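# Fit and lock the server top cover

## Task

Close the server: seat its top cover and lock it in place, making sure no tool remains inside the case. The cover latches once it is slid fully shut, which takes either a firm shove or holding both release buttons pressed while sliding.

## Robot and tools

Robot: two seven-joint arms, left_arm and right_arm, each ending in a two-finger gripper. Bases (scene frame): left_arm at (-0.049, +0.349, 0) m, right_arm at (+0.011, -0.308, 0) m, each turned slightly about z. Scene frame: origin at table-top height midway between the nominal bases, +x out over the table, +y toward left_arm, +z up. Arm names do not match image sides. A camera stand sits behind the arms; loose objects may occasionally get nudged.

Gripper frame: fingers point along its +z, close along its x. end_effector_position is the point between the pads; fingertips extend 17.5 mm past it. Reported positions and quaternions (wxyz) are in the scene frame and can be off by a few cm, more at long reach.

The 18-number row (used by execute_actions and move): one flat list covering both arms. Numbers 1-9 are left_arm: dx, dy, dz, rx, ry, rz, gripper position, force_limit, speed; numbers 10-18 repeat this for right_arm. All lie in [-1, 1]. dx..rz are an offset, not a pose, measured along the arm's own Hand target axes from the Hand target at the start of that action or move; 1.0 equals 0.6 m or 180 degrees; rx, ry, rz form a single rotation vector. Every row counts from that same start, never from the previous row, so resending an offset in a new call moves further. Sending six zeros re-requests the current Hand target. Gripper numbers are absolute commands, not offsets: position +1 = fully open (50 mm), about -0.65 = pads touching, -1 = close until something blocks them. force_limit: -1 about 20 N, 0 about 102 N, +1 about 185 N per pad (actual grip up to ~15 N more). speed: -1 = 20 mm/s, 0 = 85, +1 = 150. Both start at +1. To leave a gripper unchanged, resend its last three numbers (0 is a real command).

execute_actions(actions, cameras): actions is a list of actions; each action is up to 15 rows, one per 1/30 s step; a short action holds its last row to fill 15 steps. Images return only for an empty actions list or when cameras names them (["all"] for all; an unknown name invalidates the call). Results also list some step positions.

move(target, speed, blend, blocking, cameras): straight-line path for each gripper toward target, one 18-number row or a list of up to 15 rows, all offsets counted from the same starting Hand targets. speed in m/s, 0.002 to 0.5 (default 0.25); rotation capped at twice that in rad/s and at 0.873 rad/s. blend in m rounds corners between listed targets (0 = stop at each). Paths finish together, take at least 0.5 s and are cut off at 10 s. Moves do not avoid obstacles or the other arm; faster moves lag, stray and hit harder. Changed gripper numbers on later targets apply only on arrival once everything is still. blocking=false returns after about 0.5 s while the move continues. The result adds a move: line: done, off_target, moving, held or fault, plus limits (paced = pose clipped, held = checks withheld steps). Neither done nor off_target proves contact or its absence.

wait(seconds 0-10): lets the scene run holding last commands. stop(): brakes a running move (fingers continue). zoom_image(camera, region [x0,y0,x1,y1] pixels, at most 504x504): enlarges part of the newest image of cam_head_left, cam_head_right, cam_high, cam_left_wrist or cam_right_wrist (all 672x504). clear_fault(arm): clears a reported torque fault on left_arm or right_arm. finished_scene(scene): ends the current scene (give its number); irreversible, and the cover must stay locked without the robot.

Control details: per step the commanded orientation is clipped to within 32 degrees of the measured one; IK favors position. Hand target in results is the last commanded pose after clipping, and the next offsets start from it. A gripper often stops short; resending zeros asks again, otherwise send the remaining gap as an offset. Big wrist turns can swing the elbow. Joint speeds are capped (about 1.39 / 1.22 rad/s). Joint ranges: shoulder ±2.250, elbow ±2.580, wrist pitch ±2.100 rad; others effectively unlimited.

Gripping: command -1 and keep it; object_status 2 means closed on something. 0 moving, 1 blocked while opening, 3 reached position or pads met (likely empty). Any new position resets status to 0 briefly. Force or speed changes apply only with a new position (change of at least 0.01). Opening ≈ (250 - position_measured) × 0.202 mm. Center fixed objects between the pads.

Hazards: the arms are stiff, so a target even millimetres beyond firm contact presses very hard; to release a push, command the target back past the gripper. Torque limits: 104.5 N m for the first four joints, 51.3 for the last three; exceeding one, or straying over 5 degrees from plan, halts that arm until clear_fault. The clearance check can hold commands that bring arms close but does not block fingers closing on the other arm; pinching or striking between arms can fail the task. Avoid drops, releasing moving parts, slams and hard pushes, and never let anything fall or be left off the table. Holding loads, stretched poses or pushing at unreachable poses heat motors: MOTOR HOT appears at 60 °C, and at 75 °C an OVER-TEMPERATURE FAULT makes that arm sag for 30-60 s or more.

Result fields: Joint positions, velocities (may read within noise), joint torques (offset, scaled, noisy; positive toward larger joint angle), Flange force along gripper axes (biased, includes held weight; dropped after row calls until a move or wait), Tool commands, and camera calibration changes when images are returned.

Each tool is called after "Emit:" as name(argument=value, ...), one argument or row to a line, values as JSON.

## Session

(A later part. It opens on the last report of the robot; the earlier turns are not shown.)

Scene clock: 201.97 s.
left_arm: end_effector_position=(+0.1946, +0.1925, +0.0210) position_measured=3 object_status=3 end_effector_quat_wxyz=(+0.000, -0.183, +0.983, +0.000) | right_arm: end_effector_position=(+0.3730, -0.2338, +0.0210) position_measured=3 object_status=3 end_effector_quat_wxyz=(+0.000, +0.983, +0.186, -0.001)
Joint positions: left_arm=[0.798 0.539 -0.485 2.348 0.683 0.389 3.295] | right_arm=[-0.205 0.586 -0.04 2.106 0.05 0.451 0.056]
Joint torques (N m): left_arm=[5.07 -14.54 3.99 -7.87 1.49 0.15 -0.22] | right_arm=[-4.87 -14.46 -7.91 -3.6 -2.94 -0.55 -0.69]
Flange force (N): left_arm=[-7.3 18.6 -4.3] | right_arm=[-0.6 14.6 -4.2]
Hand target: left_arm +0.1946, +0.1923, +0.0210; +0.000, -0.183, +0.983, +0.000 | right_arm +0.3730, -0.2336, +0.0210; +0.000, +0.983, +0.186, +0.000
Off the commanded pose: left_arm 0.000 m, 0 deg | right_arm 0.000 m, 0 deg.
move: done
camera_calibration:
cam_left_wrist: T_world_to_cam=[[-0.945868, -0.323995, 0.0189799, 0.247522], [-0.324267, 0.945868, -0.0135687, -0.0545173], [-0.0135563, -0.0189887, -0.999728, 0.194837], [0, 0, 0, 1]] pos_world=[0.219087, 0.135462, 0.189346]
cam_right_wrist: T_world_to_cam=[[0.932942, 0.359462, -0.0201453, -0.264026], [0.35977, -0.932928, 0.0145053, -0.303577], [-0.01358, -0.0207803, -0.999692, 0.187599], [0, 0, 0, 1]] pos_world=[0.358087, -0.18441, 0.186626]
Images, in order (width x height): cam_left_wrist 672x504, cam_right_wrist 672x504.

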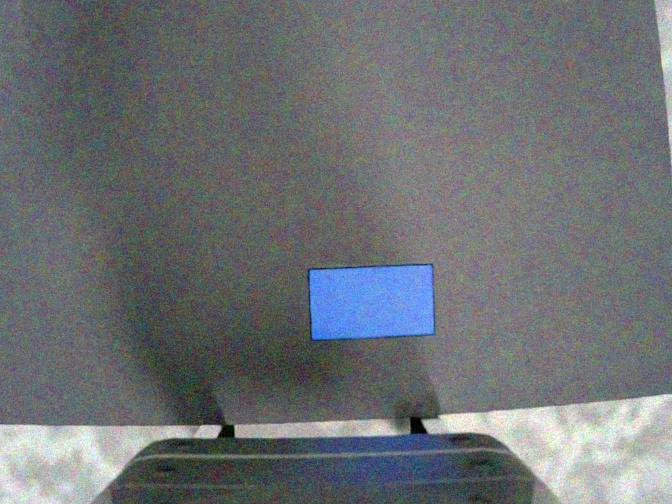

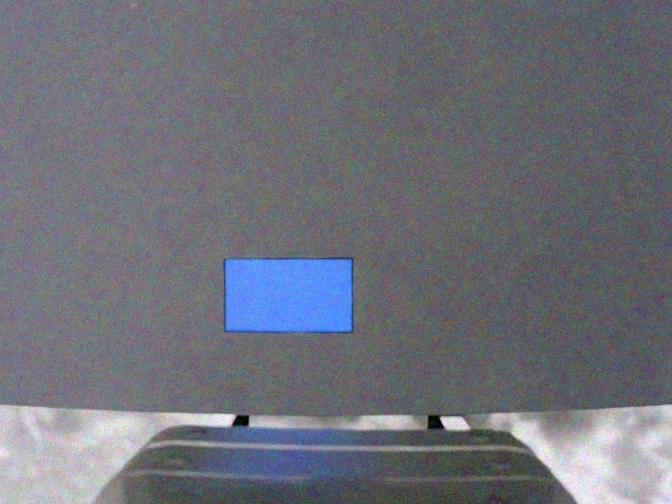

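Emit:
move(
  target=[
    [0,-0.0013,0,0,0,0,1,1,1,0,-0.0013,0,0,0,0,1,1,1],
    [0,-0.0013,-0.012,0,0,0,1,1,1,0,-0.0013,-0.012,0,0,0,1,1,1],
  ],
  speed=[0.01,0.02],
  cameras=["all"],
)

Emit:
zoom_image(
  camera="cam_head_left",
  region=[160, 180, 430, 440],
)

Emit:
zoom_image(
  camera="cam_head_right",
  region=[170, 180, 440, 440],
)

Emit:
zoom_image(
  camera="cam_high",
  region=[220, 160, 450, 360],
)

Scene clock: 209.97 s.
left_arm: end_effector_position=(+0.1948, +0.1916, +0.0282) position_measured=3 object_status=3 end_effector_quat_wxyz=(+0.000, -0.183, +0.983, +0.000) | right_arm: end_effector_position=(+0.3727, -0.2329, +0.0282) position_measured=3 object_status=3 end_effector_quat_wxyz=(+0.000, +0.983, +0.186, +0.000)
Joint positions: left_arm=[0.826 0.521 -0.517 2.34 0.653 0.418 3.325] | right_arm=[-0.206 0.568 -0.042 2.102 0.048 0.473 0.055]
Joint torques (N m): left_arm=[8.52 -19.82 7.56 -15.15 3.15 -0.5 -0.68] | right_arm=[-8.82 -15.76 -13.23 -4.49 -5.39 -0.74 -1.08]
Flange force (N): left_arm=[-9.1 33.4 2.2] | right_arm=[-2.2 26.2 0.1]
Hand target: left_arm +0.1948, +0.1916, +0.0282; +0.000, -0.183, +0.983, +0.000 | right_arm +0.3727, -0.2329, +0.0282; +0.000, +0.983, +0.186, +0.000
Off the commanded pose: left_arm 0.000 m, 0 deg | right_arm 0.000 m, 0 deg.
move: done
camera_calibration:
cam_left_wrist: T_world_to_cam=[[-0.945912, -0.323871, 0.0189493, 0.247314], [-0.324145, 0.945907, -0.0137934, -0.0535857], [-0.013457, -0.0191896, -0.999725, 0.202029], [0, 0, 0, 1]] pos_world=[0.219286, 0.134662, 0.196548]
cam_right_wrist: T_world_to_cam=[[0.93283, 0.359762, -0.0199832, -0.26386], [0.360065, -0.932817, 0.0143528, -0.30279], [-0.0134771, -0.020584, -0.999697, 0.194912], [0, 0, 0, 1]] pos_world=[0.357788, -0.183508, 0.193926]

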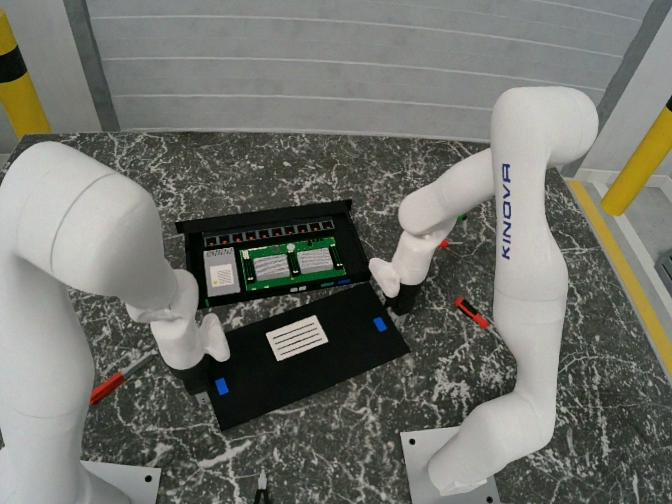

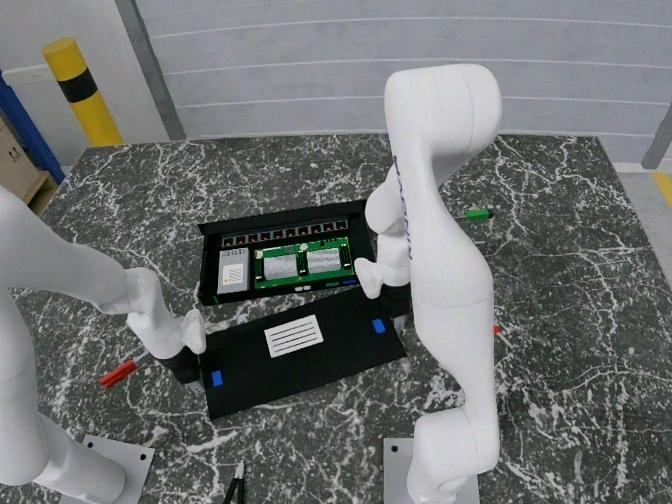

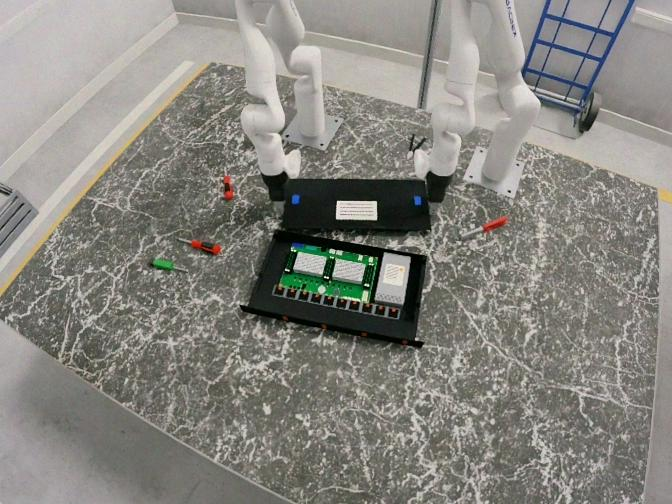

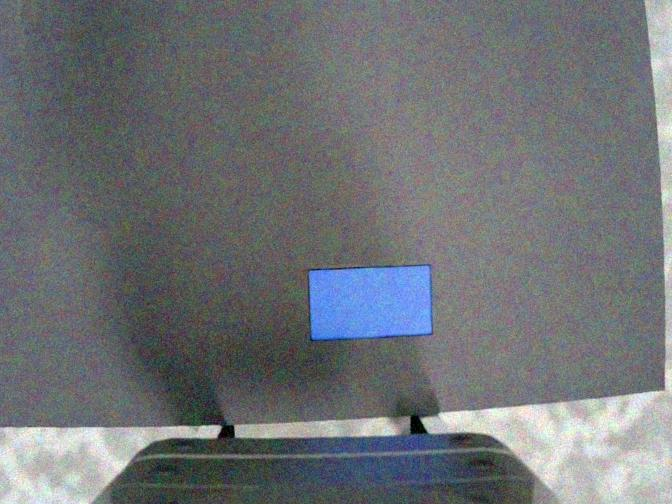

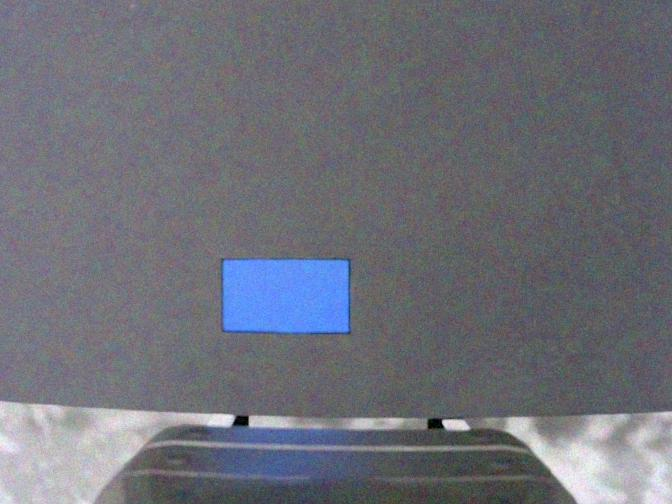

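Scaled by 1.867 from the camera's 672x504 image, which has a finer 960x720 frame.

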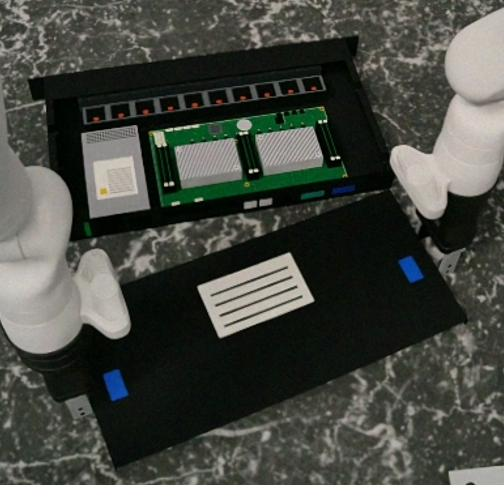

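Scaled by 1.867 from the camera's 672x504 image, which has a finer 960x720 frame.

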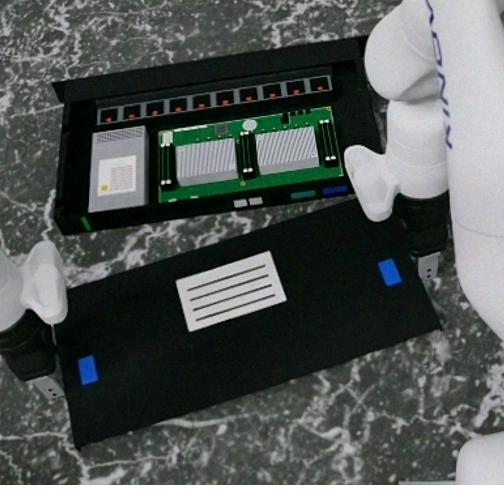

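Scaled by 2.191 from the camera's 672x504 image, which has a finer 960x720 frame.

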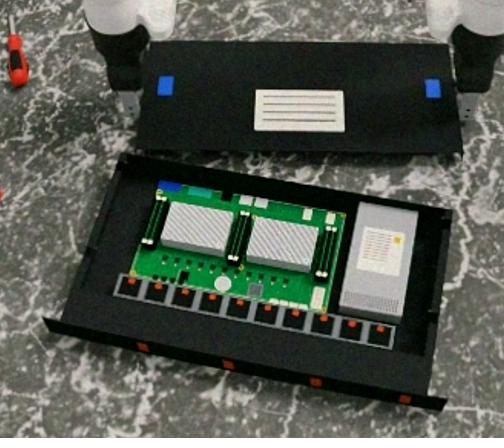

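Emit:
move(
  target=[
    [0,-0.0005,-0.1363,0,0,0,1,1,1,0,-0.0005,-0.1363,0,0,0,1,1,1],
    [-0.1126,-0.0144,-0.1363,0,0,0.01458,1,1,1,0.0778,0.0127,-0.1363,0,0,0.01458,1,1,1],
    [-0.2252,-0.0291,-0.1363,0,0,0.02916,1,1,1,0.1558,0.0248,-0.1363,0,0,0.02916,1,1,1],
  ],
  speed=0.1,
  blend=[0,0.005,0],
  cameras=["cam_left_wrist","cam_right_wrist"],
)

Scene clock: 245.87 s.
left_arm: end_effector_position=(+0.3272, +0.2240, +0.1099) position_measured=3 object_status=3 end_effector_quat_wxyz=(+0.000, -0.138, +0.990, +0.000) | right_arm: end_effector_position=(+0.4652, -0.2126, +0.1099) position_measured=3 object_status=3 end_effector_quat_wxyz=(+0.000, +0.990, +0.141, -0.001)
Joint positions: left_arm=[0.683 0.512 -0.671 1.919 0.416 0.853 3.27] | right_arm=[-0.211 0.557 -0.021 1.708 0.014 0.878 0.01]
Joint torques (N m): left_arm=[14.67 -20.41 12.1 -14.71 7.7 -0.12 -0.8] | right_arm=[-13.52 -19.55 -16.48 -9.14 -9.49 -1.19 -1.02]
Flange force (N): left_arm=[-7.5 37.3 1.8] | right_arm=[-3.0 31.2 0.8]
Hand target: left_arm +0.3272, +0.2240, +0.1099; +0.000, -0.138, +0.990, +0.000 | right_arm +0.4653, -0.2126, +0.1099; +0.000, +0.990, +0.141, +0.000
Off the commanded pose: left_arm 0.000 m, 0 deg | right_arm 0.000 m, 0 deg.
move: done
camera_calibration:
cam_left_wrist: T_world_to_cam=[[-0.971561, -0.236023, 0.0190293, 0.370144], [-0.236298, 0.971582, -0.0138238, -0.0745935], [-0.0152258, -0.0179272, -0.999723, 0.286402], [0, 0, 0, 1]] pos_world=[0.346352, 0.164971, 0.278248]
cam_right_wrist: T_world_to_cam=[[0.961854, 0.272824, -0.0200983, -0.38775], [0.27313, -0.961869, 0.0144554, -0.284056], [-0.0153882, -0.0193935, -0.999694, 0.279398], [0, 0, 0, 1]] pos_world=[0.454843, -0.162019, 0.275626]
Images, in order (width x height): cam_left_wrist 672x504, cam_right_wrist 672x504.

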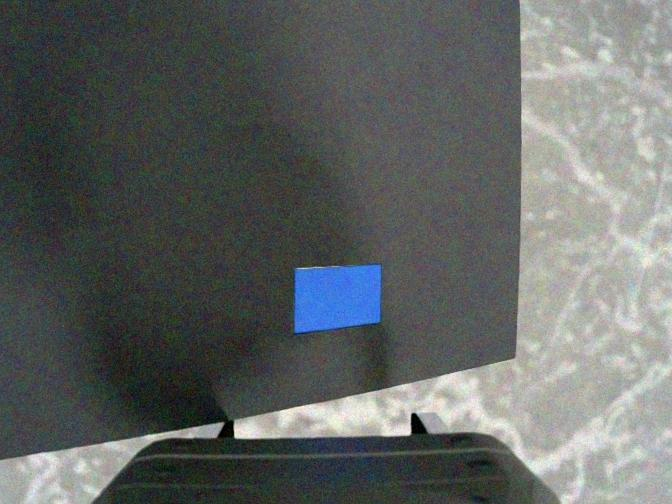

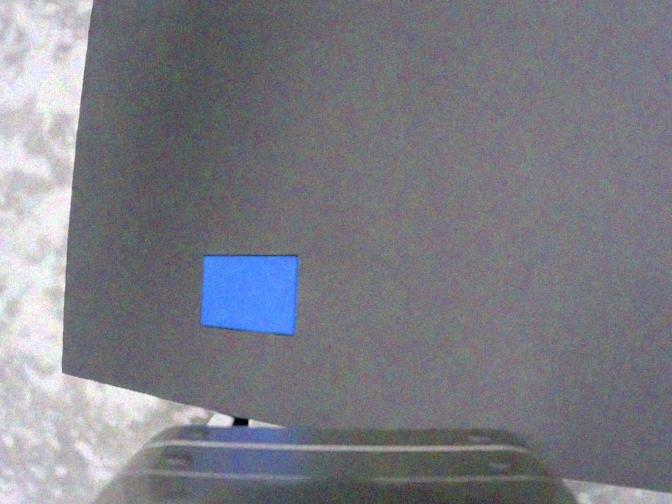

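Emit:
move(
  target=[
    [0.2052,0.0098,0,0,0,0,1,1,1,-0.205,-0.011,0,0,0,0,1,1,1],
    [0.2052,0.0098,0.0582,0,0,0,1,1,1,-0.205,-0.011,0.0582,0,0,0,1,1,1],
    [0.2052,0.0098,0.1432,0,0,0,1,1,1,-0.205,-0.011,0.1432,0,0,0,1,1,1],
  ],
  speed=[0.08,0.06,0.02],
  blend=[0.01,0.01,0],
  cameras=["all"],
)

Scene clock: 271.57 s.
left_arm: end_effector_position=(+0.2071, +0.1960, +0.0241) position_measured=3 object_status=3 end_effector_quat_wxyz=(+0.000, -0.138, +0.990, +0.000) | right_arm: end_effector_position=(+0.3452, -0.2406, +0.0241) position_measured=3 object_status=3 end_effector_quat_wxyz=(+0.000, +0.990, +0.141, +0.000)
Joint positions: left_arm=[0.765 0.538 -0.482 2.319 0.637 0.411 3.222] | right_arm=[-0.219 0.545 -0.024 2.197 0.03 0.401 -0.019]
Joint torques (N m): left_arm=[14.53 -23.93 14.98 -20.12 4.97 0.84 -1.31] | right_arm=[-13.64 -15.72 -19.92 -6.78 -7.64 -2.41 -1.67]
Flange force (N): left_arm=[-11.0 52.9 2.1] | right_arm=[-4.7 43.9 -0.9]
Hand target: left_arm +0.2071, +0.1960, +0.0241; +0.000, -0.138, +0.990, +0.000 | right_arm +0.3452, -0.2406, +0.0241; +0.000, +0.990, +0.141, +0.000
Off the commanded pose: left_arm 0.000 m, 0 deg | right_arm 0.000 m, 0 deg.
move: done
camera_calibration:
cam_left_wrist: T_world_to_cam=[[-0.971563, -0.236026, 0.0189086, 0.248532], [-0.236298, 0.971583, -0.0137502, -0.0770661], [-0.0151259, -0.0178272, -0.999727, 0.198261], [0, 0, 0, 1]] pos_world=[0.226252, 0.13707, 0.192448]
cam_right_wrist: T_world_to_cam=[[0.961856, 0.272825, -0.0200021, -0.266432], [0.273129, -0.961868, 0.0144827, -0.276978], [-0.0152882, -0.0193935, -0.999695, 0.191202], [0, 0, 0, 1]] pos_world=[0.334843, -0.190019, 0.189826]

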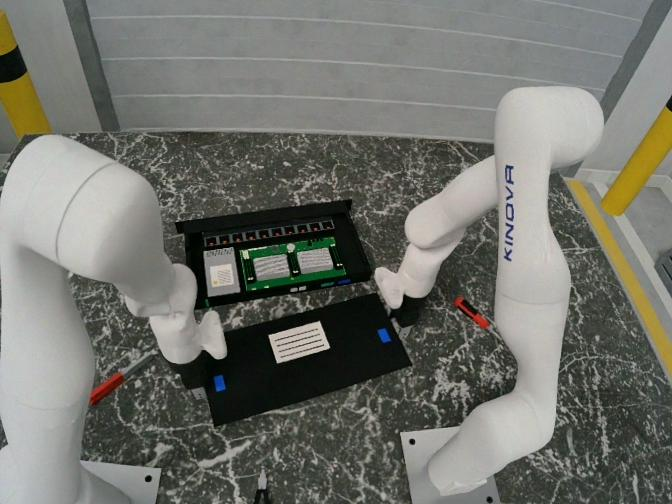

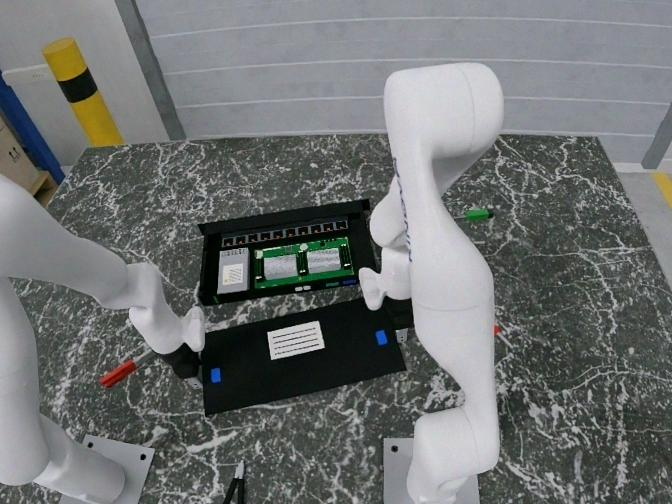

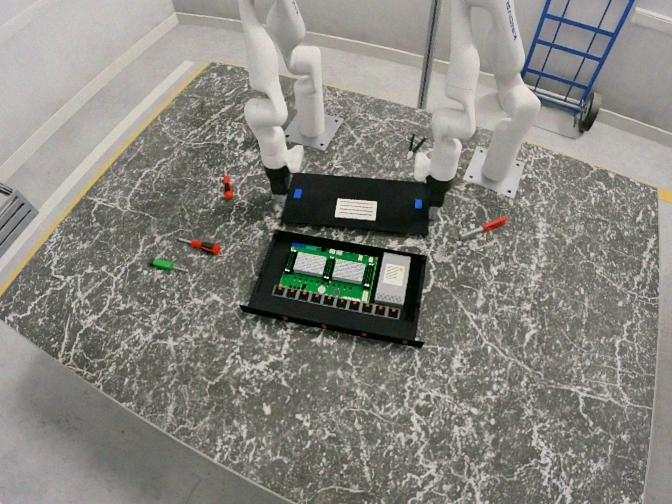

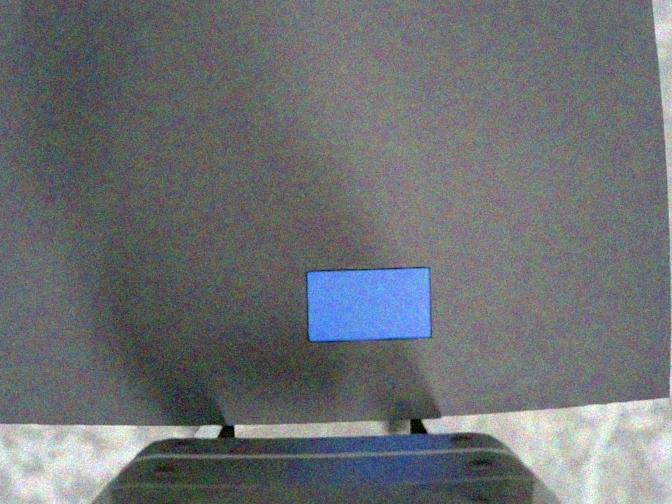

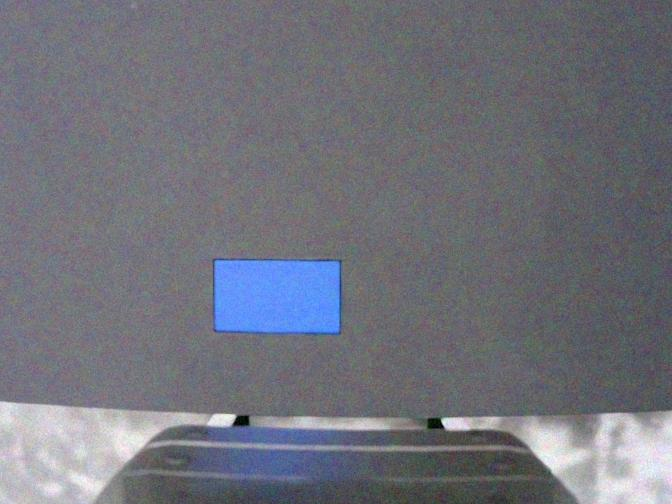

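Emit:
move(
  target=[
    [0,0.0015,0.0035,0,0,0,1,1,1,0,0.0015,0.0035,0,0,0.003,1,1,1],
    [-0.0175,0.0012,0.0035,0,0,0.0146,1,1,1,-0.0175,0.0012,0.0035,0,0,0.0171,1,1,1],
    [-0.0348,0.0001,0.0035,0,0,0.0292,1,1,1,-0.0348,-0.0001,0.0035,0,0,0.0342,1,1,1],
  ],
  speed=[0.01,0.04,0.04],
  blend=[0,0.002,0],
  cameras=["cam_left_wrist","cam_right_wrist","cam_high"],
)

Scene clock: 286.17 s.
left_arm: end_effector_position=(+0.2272, +0.2018, +0.0219) position_measured=3 object_status=3 end_effector_quat_wxyz=(+0.000, -0.092, +0.996, +0.000) | right_arm: end_effector_position=(+0.3251, -0.2463, +0.0220) position_measured=3 object_status=3 end_effector_quat_wxyz=(+0.000, +0.996, +0.088, -0.001)
Joint positions: left_arm=[0.699 0.556 -0.459 2.275 0.601 0.427 3.128] | right_arm=[-0.238 0.528 0.003 2.265 -0.007 0.35 -0.089]
Joint torques (N m): left_arm=[14.39 -22.35 15.09 -15.22 4.51 2.02 -1.1] | right_arm=[-10.83 -15.92 -16.25 -8.16 -5.94 -2.85 -1.5]
Flange force (N): left_arm=[-9.3 46.8 1.8] | right_arm=[-3.4 37.7 -1.7]
Hand target: left_arm +0.2272, +0.2018, +0.0220; +0.000, -0.092, +0.996, +0.000 | right_arm +0.3251, -0.2463, +0.0220; +0.000, +0.996, +0.088, -0.001
Off the commanded pose: left_arm 0.000 m, 0 deg | right_arm 0.000 m, 0 deg.
move: done
camera_calibration:
cam_left_wrist: T_world_to_cam=[[-0.989112, -0.145938, 0.0189704, 0.255273], [-0.14621, 0.989158, -0.0137882, -0.101943], [-0.0167525, -0.0164117, -0.999725, 0.19665], [0, 0, 0, 1]] pos_world=[0.240883, 0.14132, 0.190348]
cam_right_wrist: T_world_to_cam=[[0.985565, 0.168095, -0.0201416, -0.279036], [0.1684, -0.985611, 0.0145459, -0.248734], [-0.0174067, -0.0177278, -0.999691, 0.189787], [0, 0, 0, 1]] pos_world=[0.320199, -0.194886, 0.187726]
Images, in order (width x height): cam_high 672x504, cam_left_wrist 672x504, cam_right_wrist 672x504.

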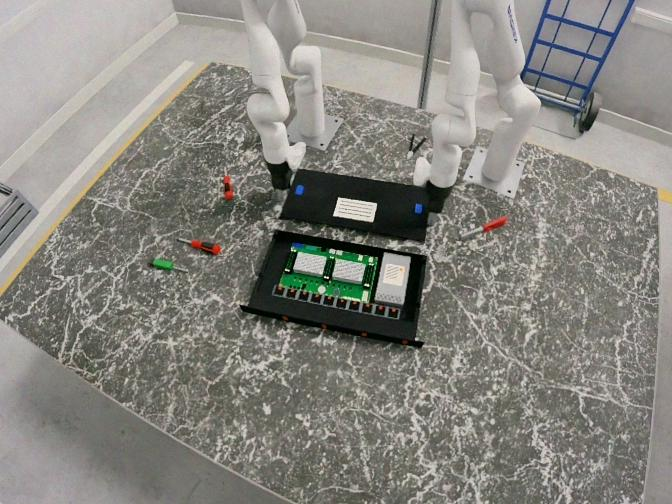

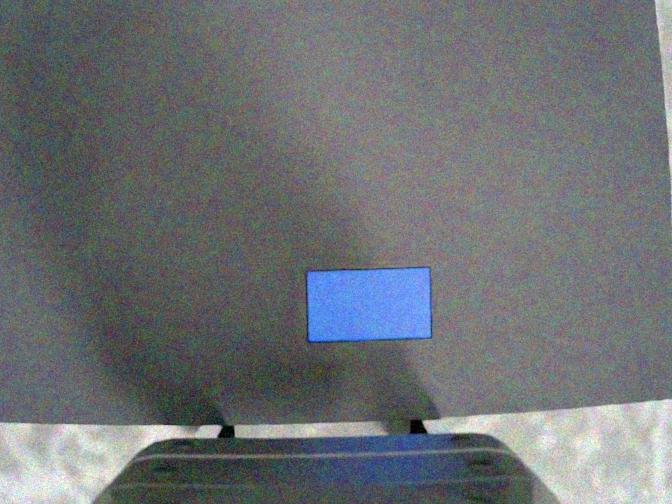

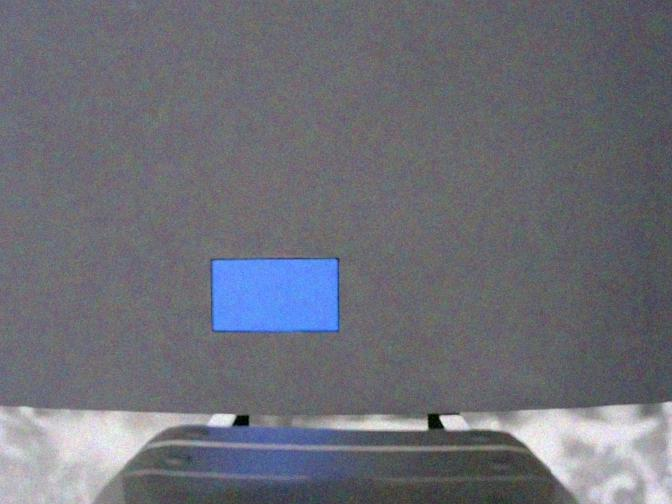

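Emit:
zoom_image(
  camera="cam_high",
  region=[220, 160, 450, 360],
)

Scaled by 2.191 from the camera's 672x504 image, which has a finer 960x720 frame.

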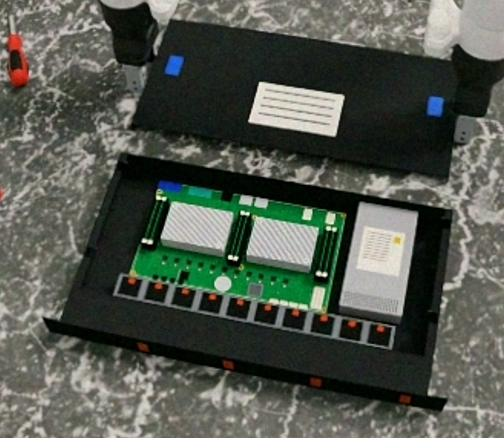

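Emit:
move(
  target=[
    [0,0,-0.08,0,0,0,1,1,1,0,0,-0.08,0,0,0,1,1,1],
    [0,0,-0.1467,0,0,0,1,1,1,0,0,-0.1467,0,0,0,1,1,1],
  ],
  speed=[0.04,0.08],
  blend=[0.01,0],
  cameras=["cam_left_wrist","cam_right_wrist"],
)

Scene clock: 302.17 s.
left_arm: end_effector_position=(+0.2272, +0.2018, +0.1100) position_measured=3 object_status=3 end_effector_quat_wxyz=(+0.000, -0.092, +0.996, +0.000) | right_arm: end_effector_position=(+0.3252, -0.2464, +0.1100) position_measured=3 object_status=3 end_effector_quat_wxyz=(+0.000, +0.996, +0.088, -0.001)
Joint positions: left_arm=[0.895 0.349 -0.675 2.174 0.331 0.719 3.381] | right_arm=[-0.245 0.299 0.011 2.171 -0.006 0.673 -0.089]
Joint torques (N m): left_arm=[13.71 -18.13 12.74 -16.38 7.73 -1.46 -1.03] | right_arm=[-10.28 -13.57 -13.27 -10.51 -9.26 -2.66 -1.43]
Flange force (N): left_arm=[-9.7 44.3 3.5] | right_arm=[-4.2 37.2 -0.9]
Hand target: left_arm +0.2272, +0.2018, +0.1100; +0.000, -0.092, +0.996, +0.000 | right_arm +0.3252, -0.2464, +0.1100; +0.000, +0.996, +0.088, -0.001
Off the commanded pose: left_arm 0.000 m, 0 deg | right_arm 0.000 m, 0 deg.
move: done
camera_calibration:
cam_left_wrist: T_world_to_cam=[[-0.989112, -0.145938, 0.0189704, 0.253604], [-0.14621, 0.989158, -0.0137882, -0.10073], [-0.0167525, -0.0164117, -0.999725, 0.284626], [0, 0, 0, 1]] pos_world=[0.240883, 0.14132, 0.278348]
cam_right_wrist: T_world_to_cam=[[0.985548, 0.16819, -0.0201594, -0.277317], [0.168497, -0.985593, 0.0146439, -0.250184], [-0.017406, -0.017829, -0.99969, 0.277739], [0, 0, 0, 1]] pos_world=[0.320299, -0.194985, 0.275726]
Images, in order (width x height): cam_left_wrist 672x504, cam_right_wrist 672x504.

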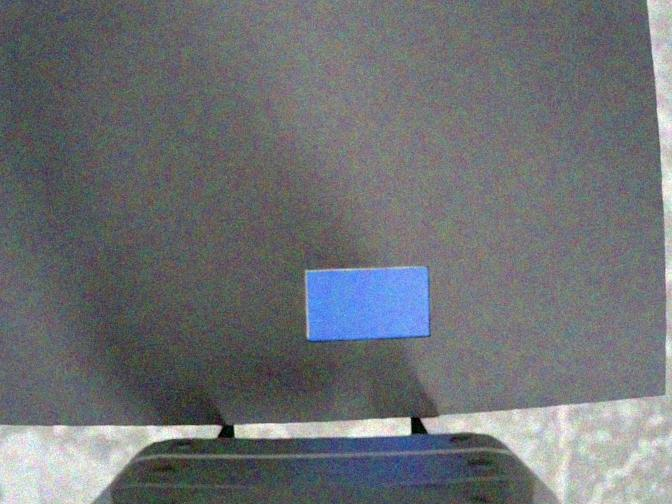

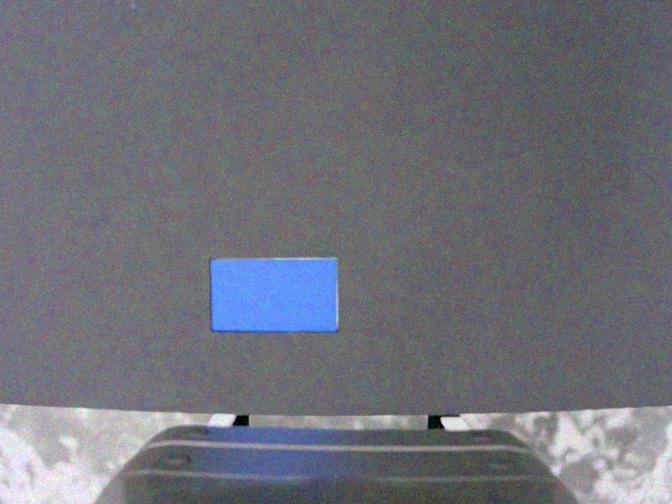

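Emit:
move(
  target=[
    [-0.2,0.0052,0,0,0,0,1,1,1,0.2,-0.0058,0,0,0,0,1,1,1],
  ],
  speed=0.12,
)

Emit:
move(
  target=[
    [-0.1957,0.0052,0,0,0,0,1,1,1,0.1957,-0.0058,0,0,0,0,1,1,1],
  ],
  speed=0.12,
  cameras=["all"],
)

Emit:
zoom_image(
  camera="cam_high",
  region=[220, 210, 450, 390],
)

Emit:
zoom_image(
  camera="cam_head_right",
  region=[180, 150, 430, 340],
)

Emit:
zoom_image(
  camera="cam_head_left",
  region=[150, 150, 400, 340],
)

Scene clock: 311.27 s.
left_arm: end_effector_position=(+0.3446, +0.2268, +0.1099) position_measured=3 object_status=3 end_effector_quat_wxyz=(+0.000, -0.092, +0.996, +0.000) | right_arm: end_effector_position=(+0.4428, -0.2220, +0.1099) position_measured=3 object_status=3 end_effector_quat_wxyz=(+0.000, +0.996, +0.088, -0.001)
Joint positions: left_arm=[0.629 0.532 -0.631 1.869 0.402 0.87 3.183] | right_arm=[-0.231 0.513 0.019 1.793 -0.013 0.837 -0.066]
Joint torques (N m): left_arm=[8.94 -18.88 5.9 -10.27 4.07 0.44 -0.26] | right_arm=[-6.04 -18.28 -7.8 -8.7 -4.58 -0.97 -0.57]
Flange force (N): left_arm=[-5.2 21.2 2.4] | right_arm=[-1.1 15.0 0.0]
Hand target: left_arm +0.3446, +0.2269, +0.1099; +0.000, -0.092, +0.996, +0.000 | right_arm +0.4428, -0.2220, +0.1099; +0.000, +0.996, +0.088, -0.001
Off the commanded pose: left_arm 0.000 m, 0 deg | right_arm 0.000 m, 0 deg.
move: done

Scene clock: 312.63 s.
left_arm: end_effector_position=(+0.4595, +0.2515, +0.1099) position_measured=3 object_status=3 end_effector_quat_wxyz=(+0.000, -0.092, +0.996, +0.000) | right_arm: end_effector_position=(+0.5578, -0.1981, +0.1098) position_measured=3 object_status=3 end_effector_quat_wxyz=(+0.000, +0.996, +0.088, -0.001)
Joint positions: left_arm=[0.43 0.724 -0.591 1.494 0.438 1.058 3.122] | right_arm=[-0.222 0.74 0.026 1.346 -0.021 1.057 -0.052]
Joint torques (N m): left_arm=[1.83 -20.31 -2.27 -7.25 0.21 0.11 0.27] | right_arm=[0.79 -21.27 0.26 -7.57 0.16 -0.16 -0.09]
Flange force (N): left_arm=[-2.9 3.4 -1.0] | right_arm=[1.0 -1.4 -3.1]
Hand target: left_arm +0.4595, +0.2515, +0.1099; +0.000, -0.092, +0.996, +0.000 | right_arm +0.5578, -0.1981, +0.1098; +0.000, +0.996, +0.088, -0.001
Off the commanded pose: left_arm 0.000 m, 0 deg | right_arm 0.000 m, 0 deg.
move: done
camera_calibration:
cam_left_wrist: T_world_to_cam=[[-0.989126, -0.145839, 0.0189844, 0.490514], [-0.146112, 0.989171, -0.0138895, -0.115963], [-0.0167532, -0.0165123, -0.999723, 0.289251], [0, 0, 0, 1]] pos_world=[0.473083, 0.191019, 0.278248]
cam_right_wrist: T_world_to_cam=[[0.985565, 0.168095, -0.0201416, -0.514728], [0.1684, -0.985611, 0.0145459, -0.241593], [-0.0174067, -0.0177278, -0.999691, 0.282466], [0, 0, 0, 1]] pos_world=[0.552899, -0.146586, 0.275526]

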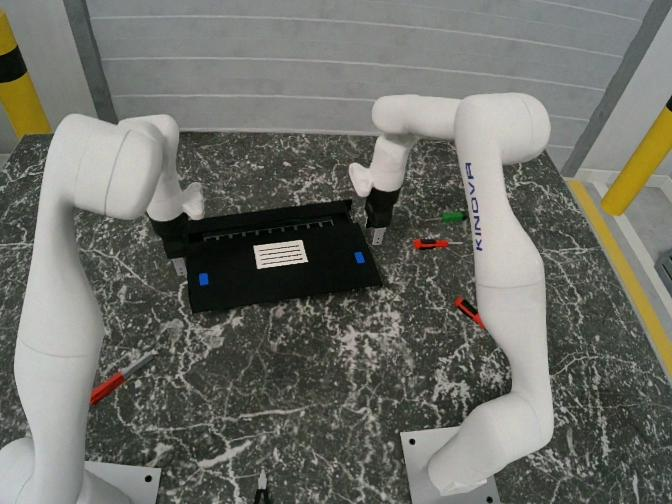

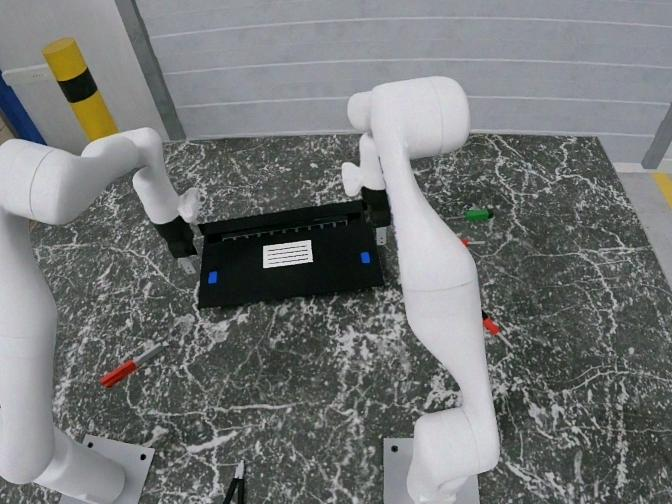

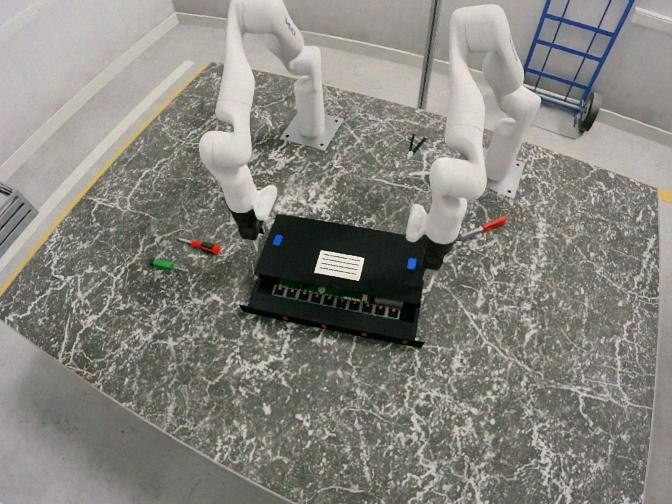

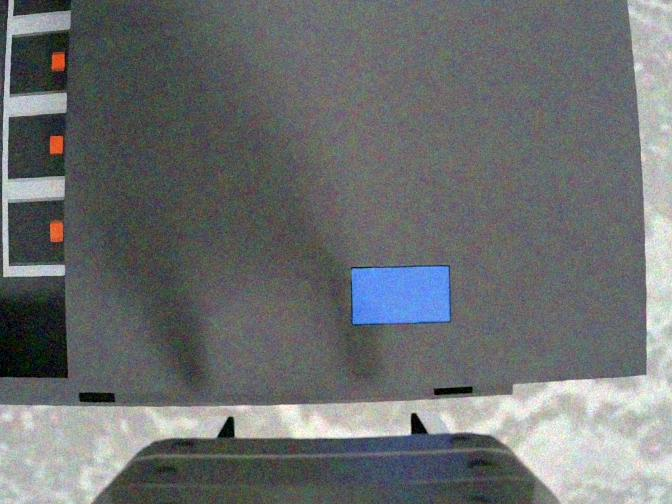

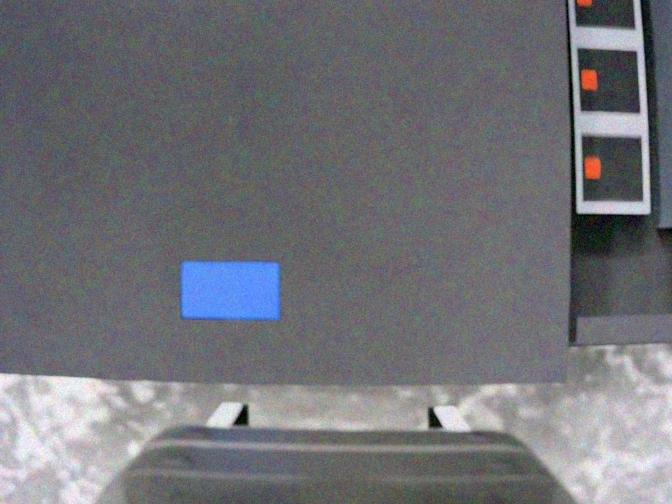

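Scaled by 2.191 from the camera's 672x504 image, which has a finer 960x720 frame.

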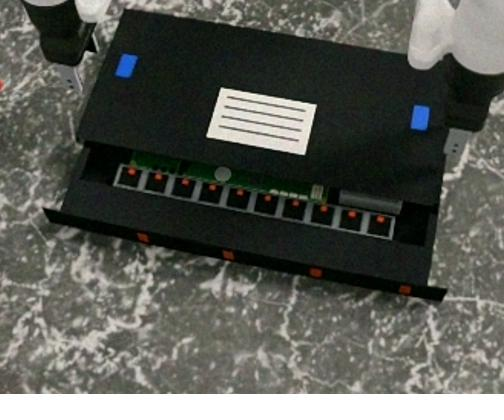

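Scaled by 2.016 from the camera's 672x504 image, which has a finer 960x720 frame.

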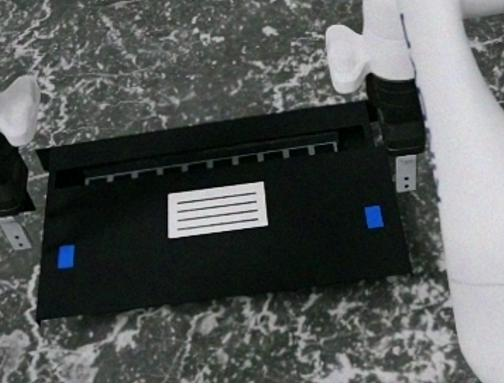

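Scaled by 2.016 from the camera's 672x504 image, which has a finer 960x720 frame.

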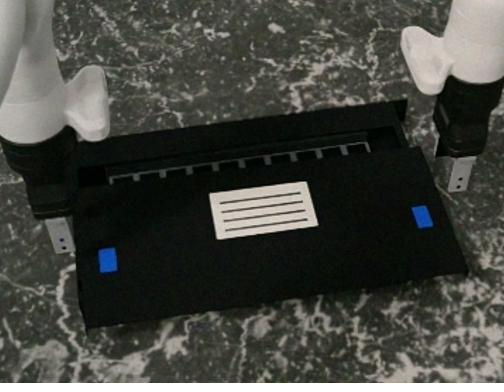

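Emit:
move(
  target=[
    [0.0183,0.0067,0,0,0,0.005,1,1,1,-0.035,0.0233,0,0,0,0.0028,1,1,1],
    [0.0183,0.0067,0.079,0,0,0.005,1,1,1,-0.035,0.0233,0.0972,0,0,0.0028,1,1,1],
  ],
  speed=[0.08,0.06],
  cameras=["cam_left_wrist","cam_right_wrist","cam_head_right"],
)

Emit:
zoom_image(
  camera="cam_head_right",
  region=[180, 180, 290, 320],
)

Scene clock: 340.07 s.
left_arm: end_effector_position=(+0.4480, +0.2535, +0.0626) position_measured=3 object_status=3 end_effector_quat_wxyz=(+0.000, -0.084, +0.996, +0.000) | right_arm: end_effector_position=(+0.5395, -0.2155, +0.0515) position_measured=3 object_status=3 end_effector_quat_wxyz=(+0.000, +0.997, +0.083, -0.001)
Joint positions: left_arm=[0.421 0.769 -0.559 1.587 0.48 0.926 3.063] | right_arm=[-0.197 0.778 0.023 1.491 -0.022 0.873 -0.036]
Joint torques (N m): left_arm=[1.76 -14.6 -1.01 -4.86 0.32 -0.71 0.32] | right_arm=[0.82 -20.75 0.24 -6.59 0.14 -0.08 -0.07]
Flange force (N): left_arm=[-0.6 4.3 -13.6] | right_arm=[0.7 -1.6 -3.1]
Hand target: left_arm +0.4479, +0.2535, +0.0625; +0.000, -0.084, +0.996, +0.000 | right_arm +0.5395, -0.2155, +0.0515; +0.000, +0.997, +0.083, -0.001
Off the commanded pose: left_arm 0.000 m, 0 deg | right_arm 0.000 m, 0 deg.
move: done
camera_calibration:
cam_left_wrist: T_world_to_cam=[[-0.991284, -0.130391, 0.0188362, 0.477469], [-0.130661, 0.99133, -0.0138655, -0.127695], [-0.016865, -0.0162058, -0.999726, 0.241779], [0, 0, 0, 1]] pos_world=[0.4607, 0.192764, 0.230948]
cam_right_wrist: T_world_to_cam=[[0.986998, 0.159466, -0.0201533, -0.497578], [0.159772, -0.987046, 0.0145825, -0.250561], [-0.0175668, -0.0176128, -0.999691, 0.223569], [0, 0, 0, 1]] pos_world=[0.535068, -0.16403, 0.217126]
Images, in order (width x height): cam_head_right 672x504, cam_left_wrist 672x504, cam_right_wrist 672x504.

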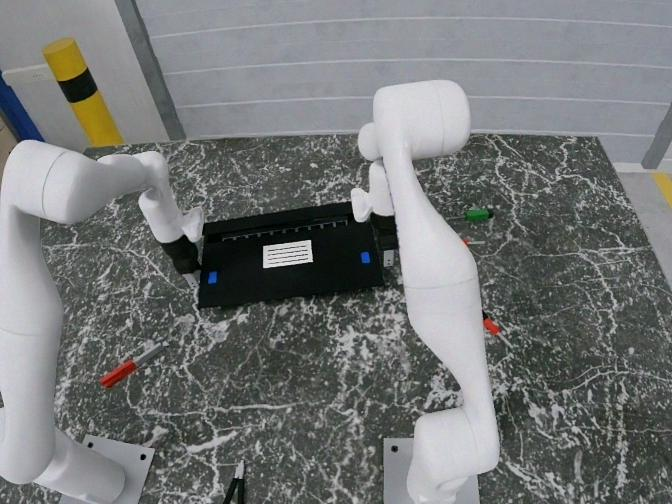

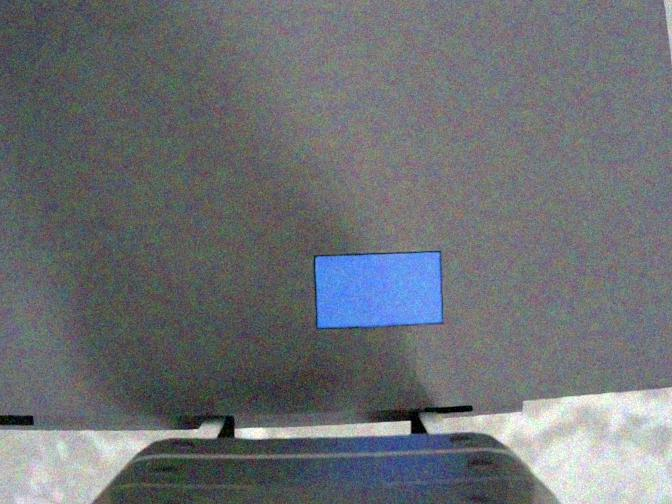

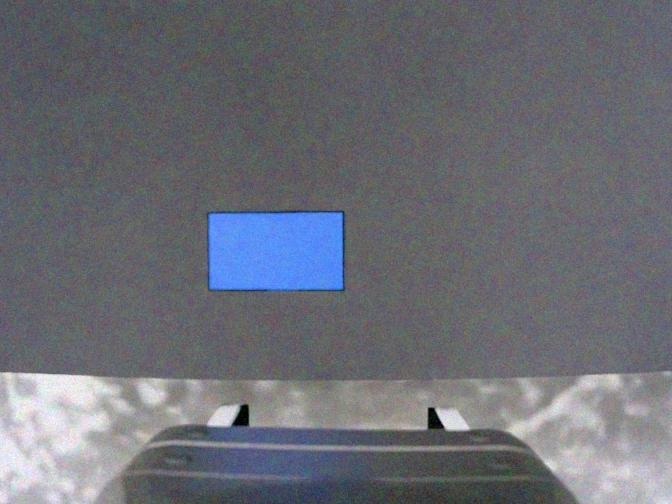

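Scaled by 3.600 from the camera's 672x504 image, which has a finer 960x720 frame.

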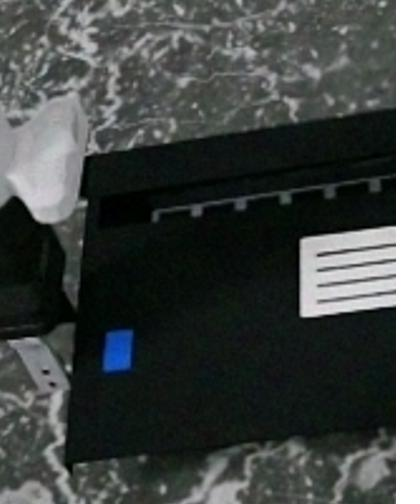

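Emit:
move(
  target=[
    [0,0,-0.0035,0,0,0,1,1,1,0,0,0,0,0,0,1,1,1],
    [0,-0.004,-0.0035,0,0,0,1,1,1,0,-0.018,0,0,0,0,1,1,1],
  ],
  speed=[0.02,0.02],
  cameras=["cam_left_wrist","cam_right_wrist"],
)

Scene clock: 347.60 s.
left_arm: end_effector_position=(+0.4483, +0.2511, +0.0646) position_measured=3 object_status=3 end_effector_quat_wxyz=(+0.000, -0.084, +0.996, +0.000) | right_arm: end_effector_position=(+0.5377, -0.2048, +0.0515) position_measured=3 object_status=3 end_effector_quat_wxyz=(+0.000, +0.997, +0.083, +0.000)
Joint positions: left_arm=[0.426 0.767 -0.56 1.582 0.478 0.932 3.07] | right_arm=[-0.218 0.779 0.024 1.49 -0.022 0.874 -0.056]
Joint torques (N m): left_arm=[1.82 -20.33 -2.26 -6.49 0.16 0.17 0.3] | right_arm=[0.79 -20.83 0.27 -6.63 0.13 -0.16 -0.07]
Flange force (N): left_arm=[-2.7 3.6 -0.6] | right_arm=[0.9 -1.6 -3.1]
Hand target: left_arm +0.4483, +0.2511, +0.0646; +0.000, -0.084, +0.996, +0.000 | right_arm +0.5377, -0.2048, +0.0515; +0.000, +0.997, +0.083, +0.000
Off the commanded pose: left_arm 0.000 m, 0 deg | right_arm 0.000 m, 0 deg.
move: done
camera_calibration:
cam_left_wrist: T_world_to_cam=[[-0.99128, -0.130392, 0.0190344, 0.477381], [-0.130664, 0.99133, -0.0138394, -0.125353], [-0.0170649, -0.0162058, -0.999723, 0.243837], [0, 0, 0, 1]] pos_world=[0.461, 0.190464, 0.232948]
cam_right_wrist: T_world_to_cam=[[0.986999, 0.159467, -0.0200546, -0.497528], [0.159772, -0.987046, 0.0145985, -0.239716], [-0.0174668, -0.0176129, -0.999692, 0.223773], [0, 0, 0, 1]] pos_world=[0.533268, -0.15333, 0.217226]
Images, in order (width x height): cam_left_wrist 672x504, cam_right_wrist 672x504.

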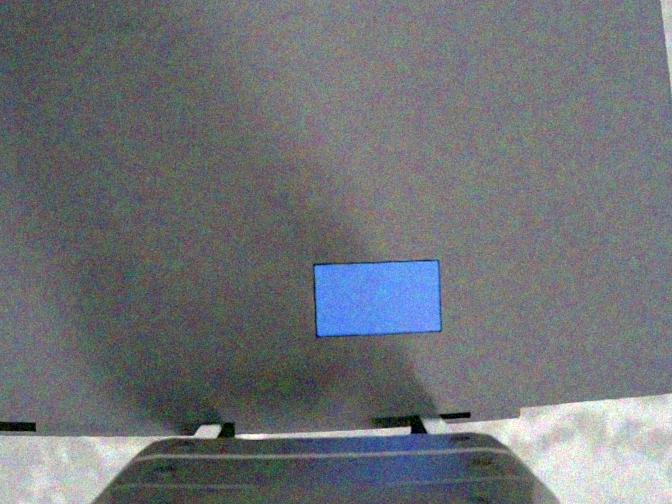

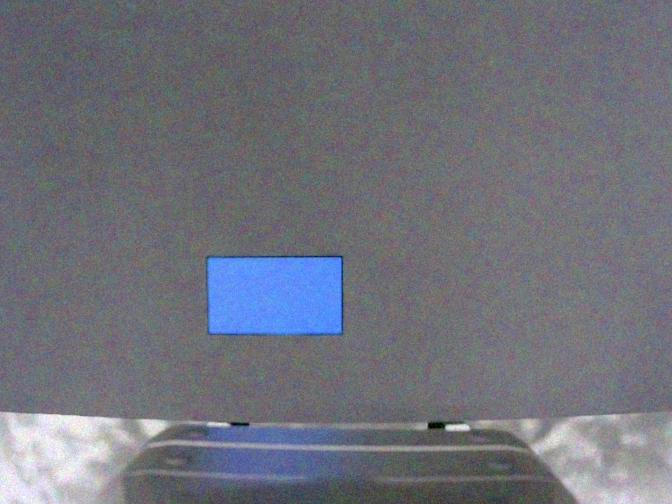

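Emit:
move(
  target=[
    [0,0,-0.0058,0,0,0,1,1,1,0,0,-0.0133,0,0,0,1,1,1],
    [0,-0.0042,-0.0058,0,0,0,1,1,1,0,-0.0025,-0.0133,0,0,0,1,1,1],
  ],
  speed=[0.02,0.01],
  cameras=["cam_left_wrist","cam_right_wrist"],
)

Scene clock: 356.53 s.
left_arm: end_effector_position=(+0.4488, +0.2488, +0.0681) position_measured=3 object_status=3 end_effector_quat_wxyz=(+0.000, -0.085, +0.996, +0.000) | right_arm: end_effector_position=(+0.5375, -0.2035, +0.0595) position_measured=3 object_status=3 end_effector_quat_wxyz=(+0.000, +0.997, +0.083, +0.000)
Joint positions: left_arm=[0.431 0.764 -0.563 1.576 0.474 0.942 3.078] | right_arm=[-0.221 0.767 0.024 1.484 -0.022 0.892 -0.058]
Joint torques (N m): left_arm=[8.42 -20.34 5 -9.25 3.65 0.05 -0.15] | right_arm=[-3.51 -21.54 -4.38 -7.7 -2.25 -0.57 -0.38]
Flange force (N): left_arm=[-0.9 17.2 -5.1] | right_arm=[0.0 7.0 -2.3]
Hand target: left_arm +0.4488, +0.2486, +0.0681; +0.000, -0.084, +0.996, +0.000 | right_arm +0.5375, -0.2034, +0.0595; +0.000, +0.997, +0.083, -0.001
Off the commanded pose: left_arm 0.000 m, 0 deg | right_arm 0.000 m, 0 deg.
move: done
camera_calibration:
cam_left_wrist: T_world_to_cam=[[-0.991254, -0.130607, 0.0188974, 0.477559], [-0.130872, 0.991307, -0.0135499, -0.122828], [-0.0169634, -0.0159046, -0.99973, 0.247202], [0, 0, 0, 1]] pos_world=[0.461501, 0.188065, 0.236446]
cam_right_wrist: T_world_to_cam=[[0.987015, 0.159367, -0.0200695, -0.497397], [0.159674, -0.98706, 0.0146978, -0.238491], [-0.0174675, -0.0177115, -0.999691, 0.231776], [0, 0, 0, 1]] pos_world=[0.533068, -0.152031, 0.225227]
Images, in order (width x height): cam_left_wrist 672x504, cam_right_wrist 672x504.

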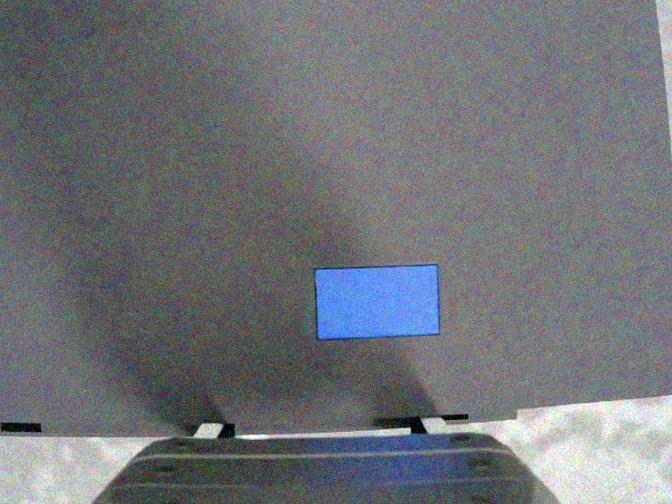

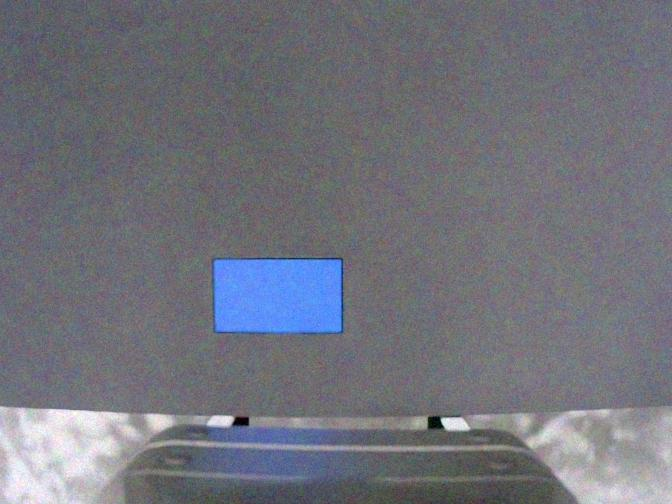

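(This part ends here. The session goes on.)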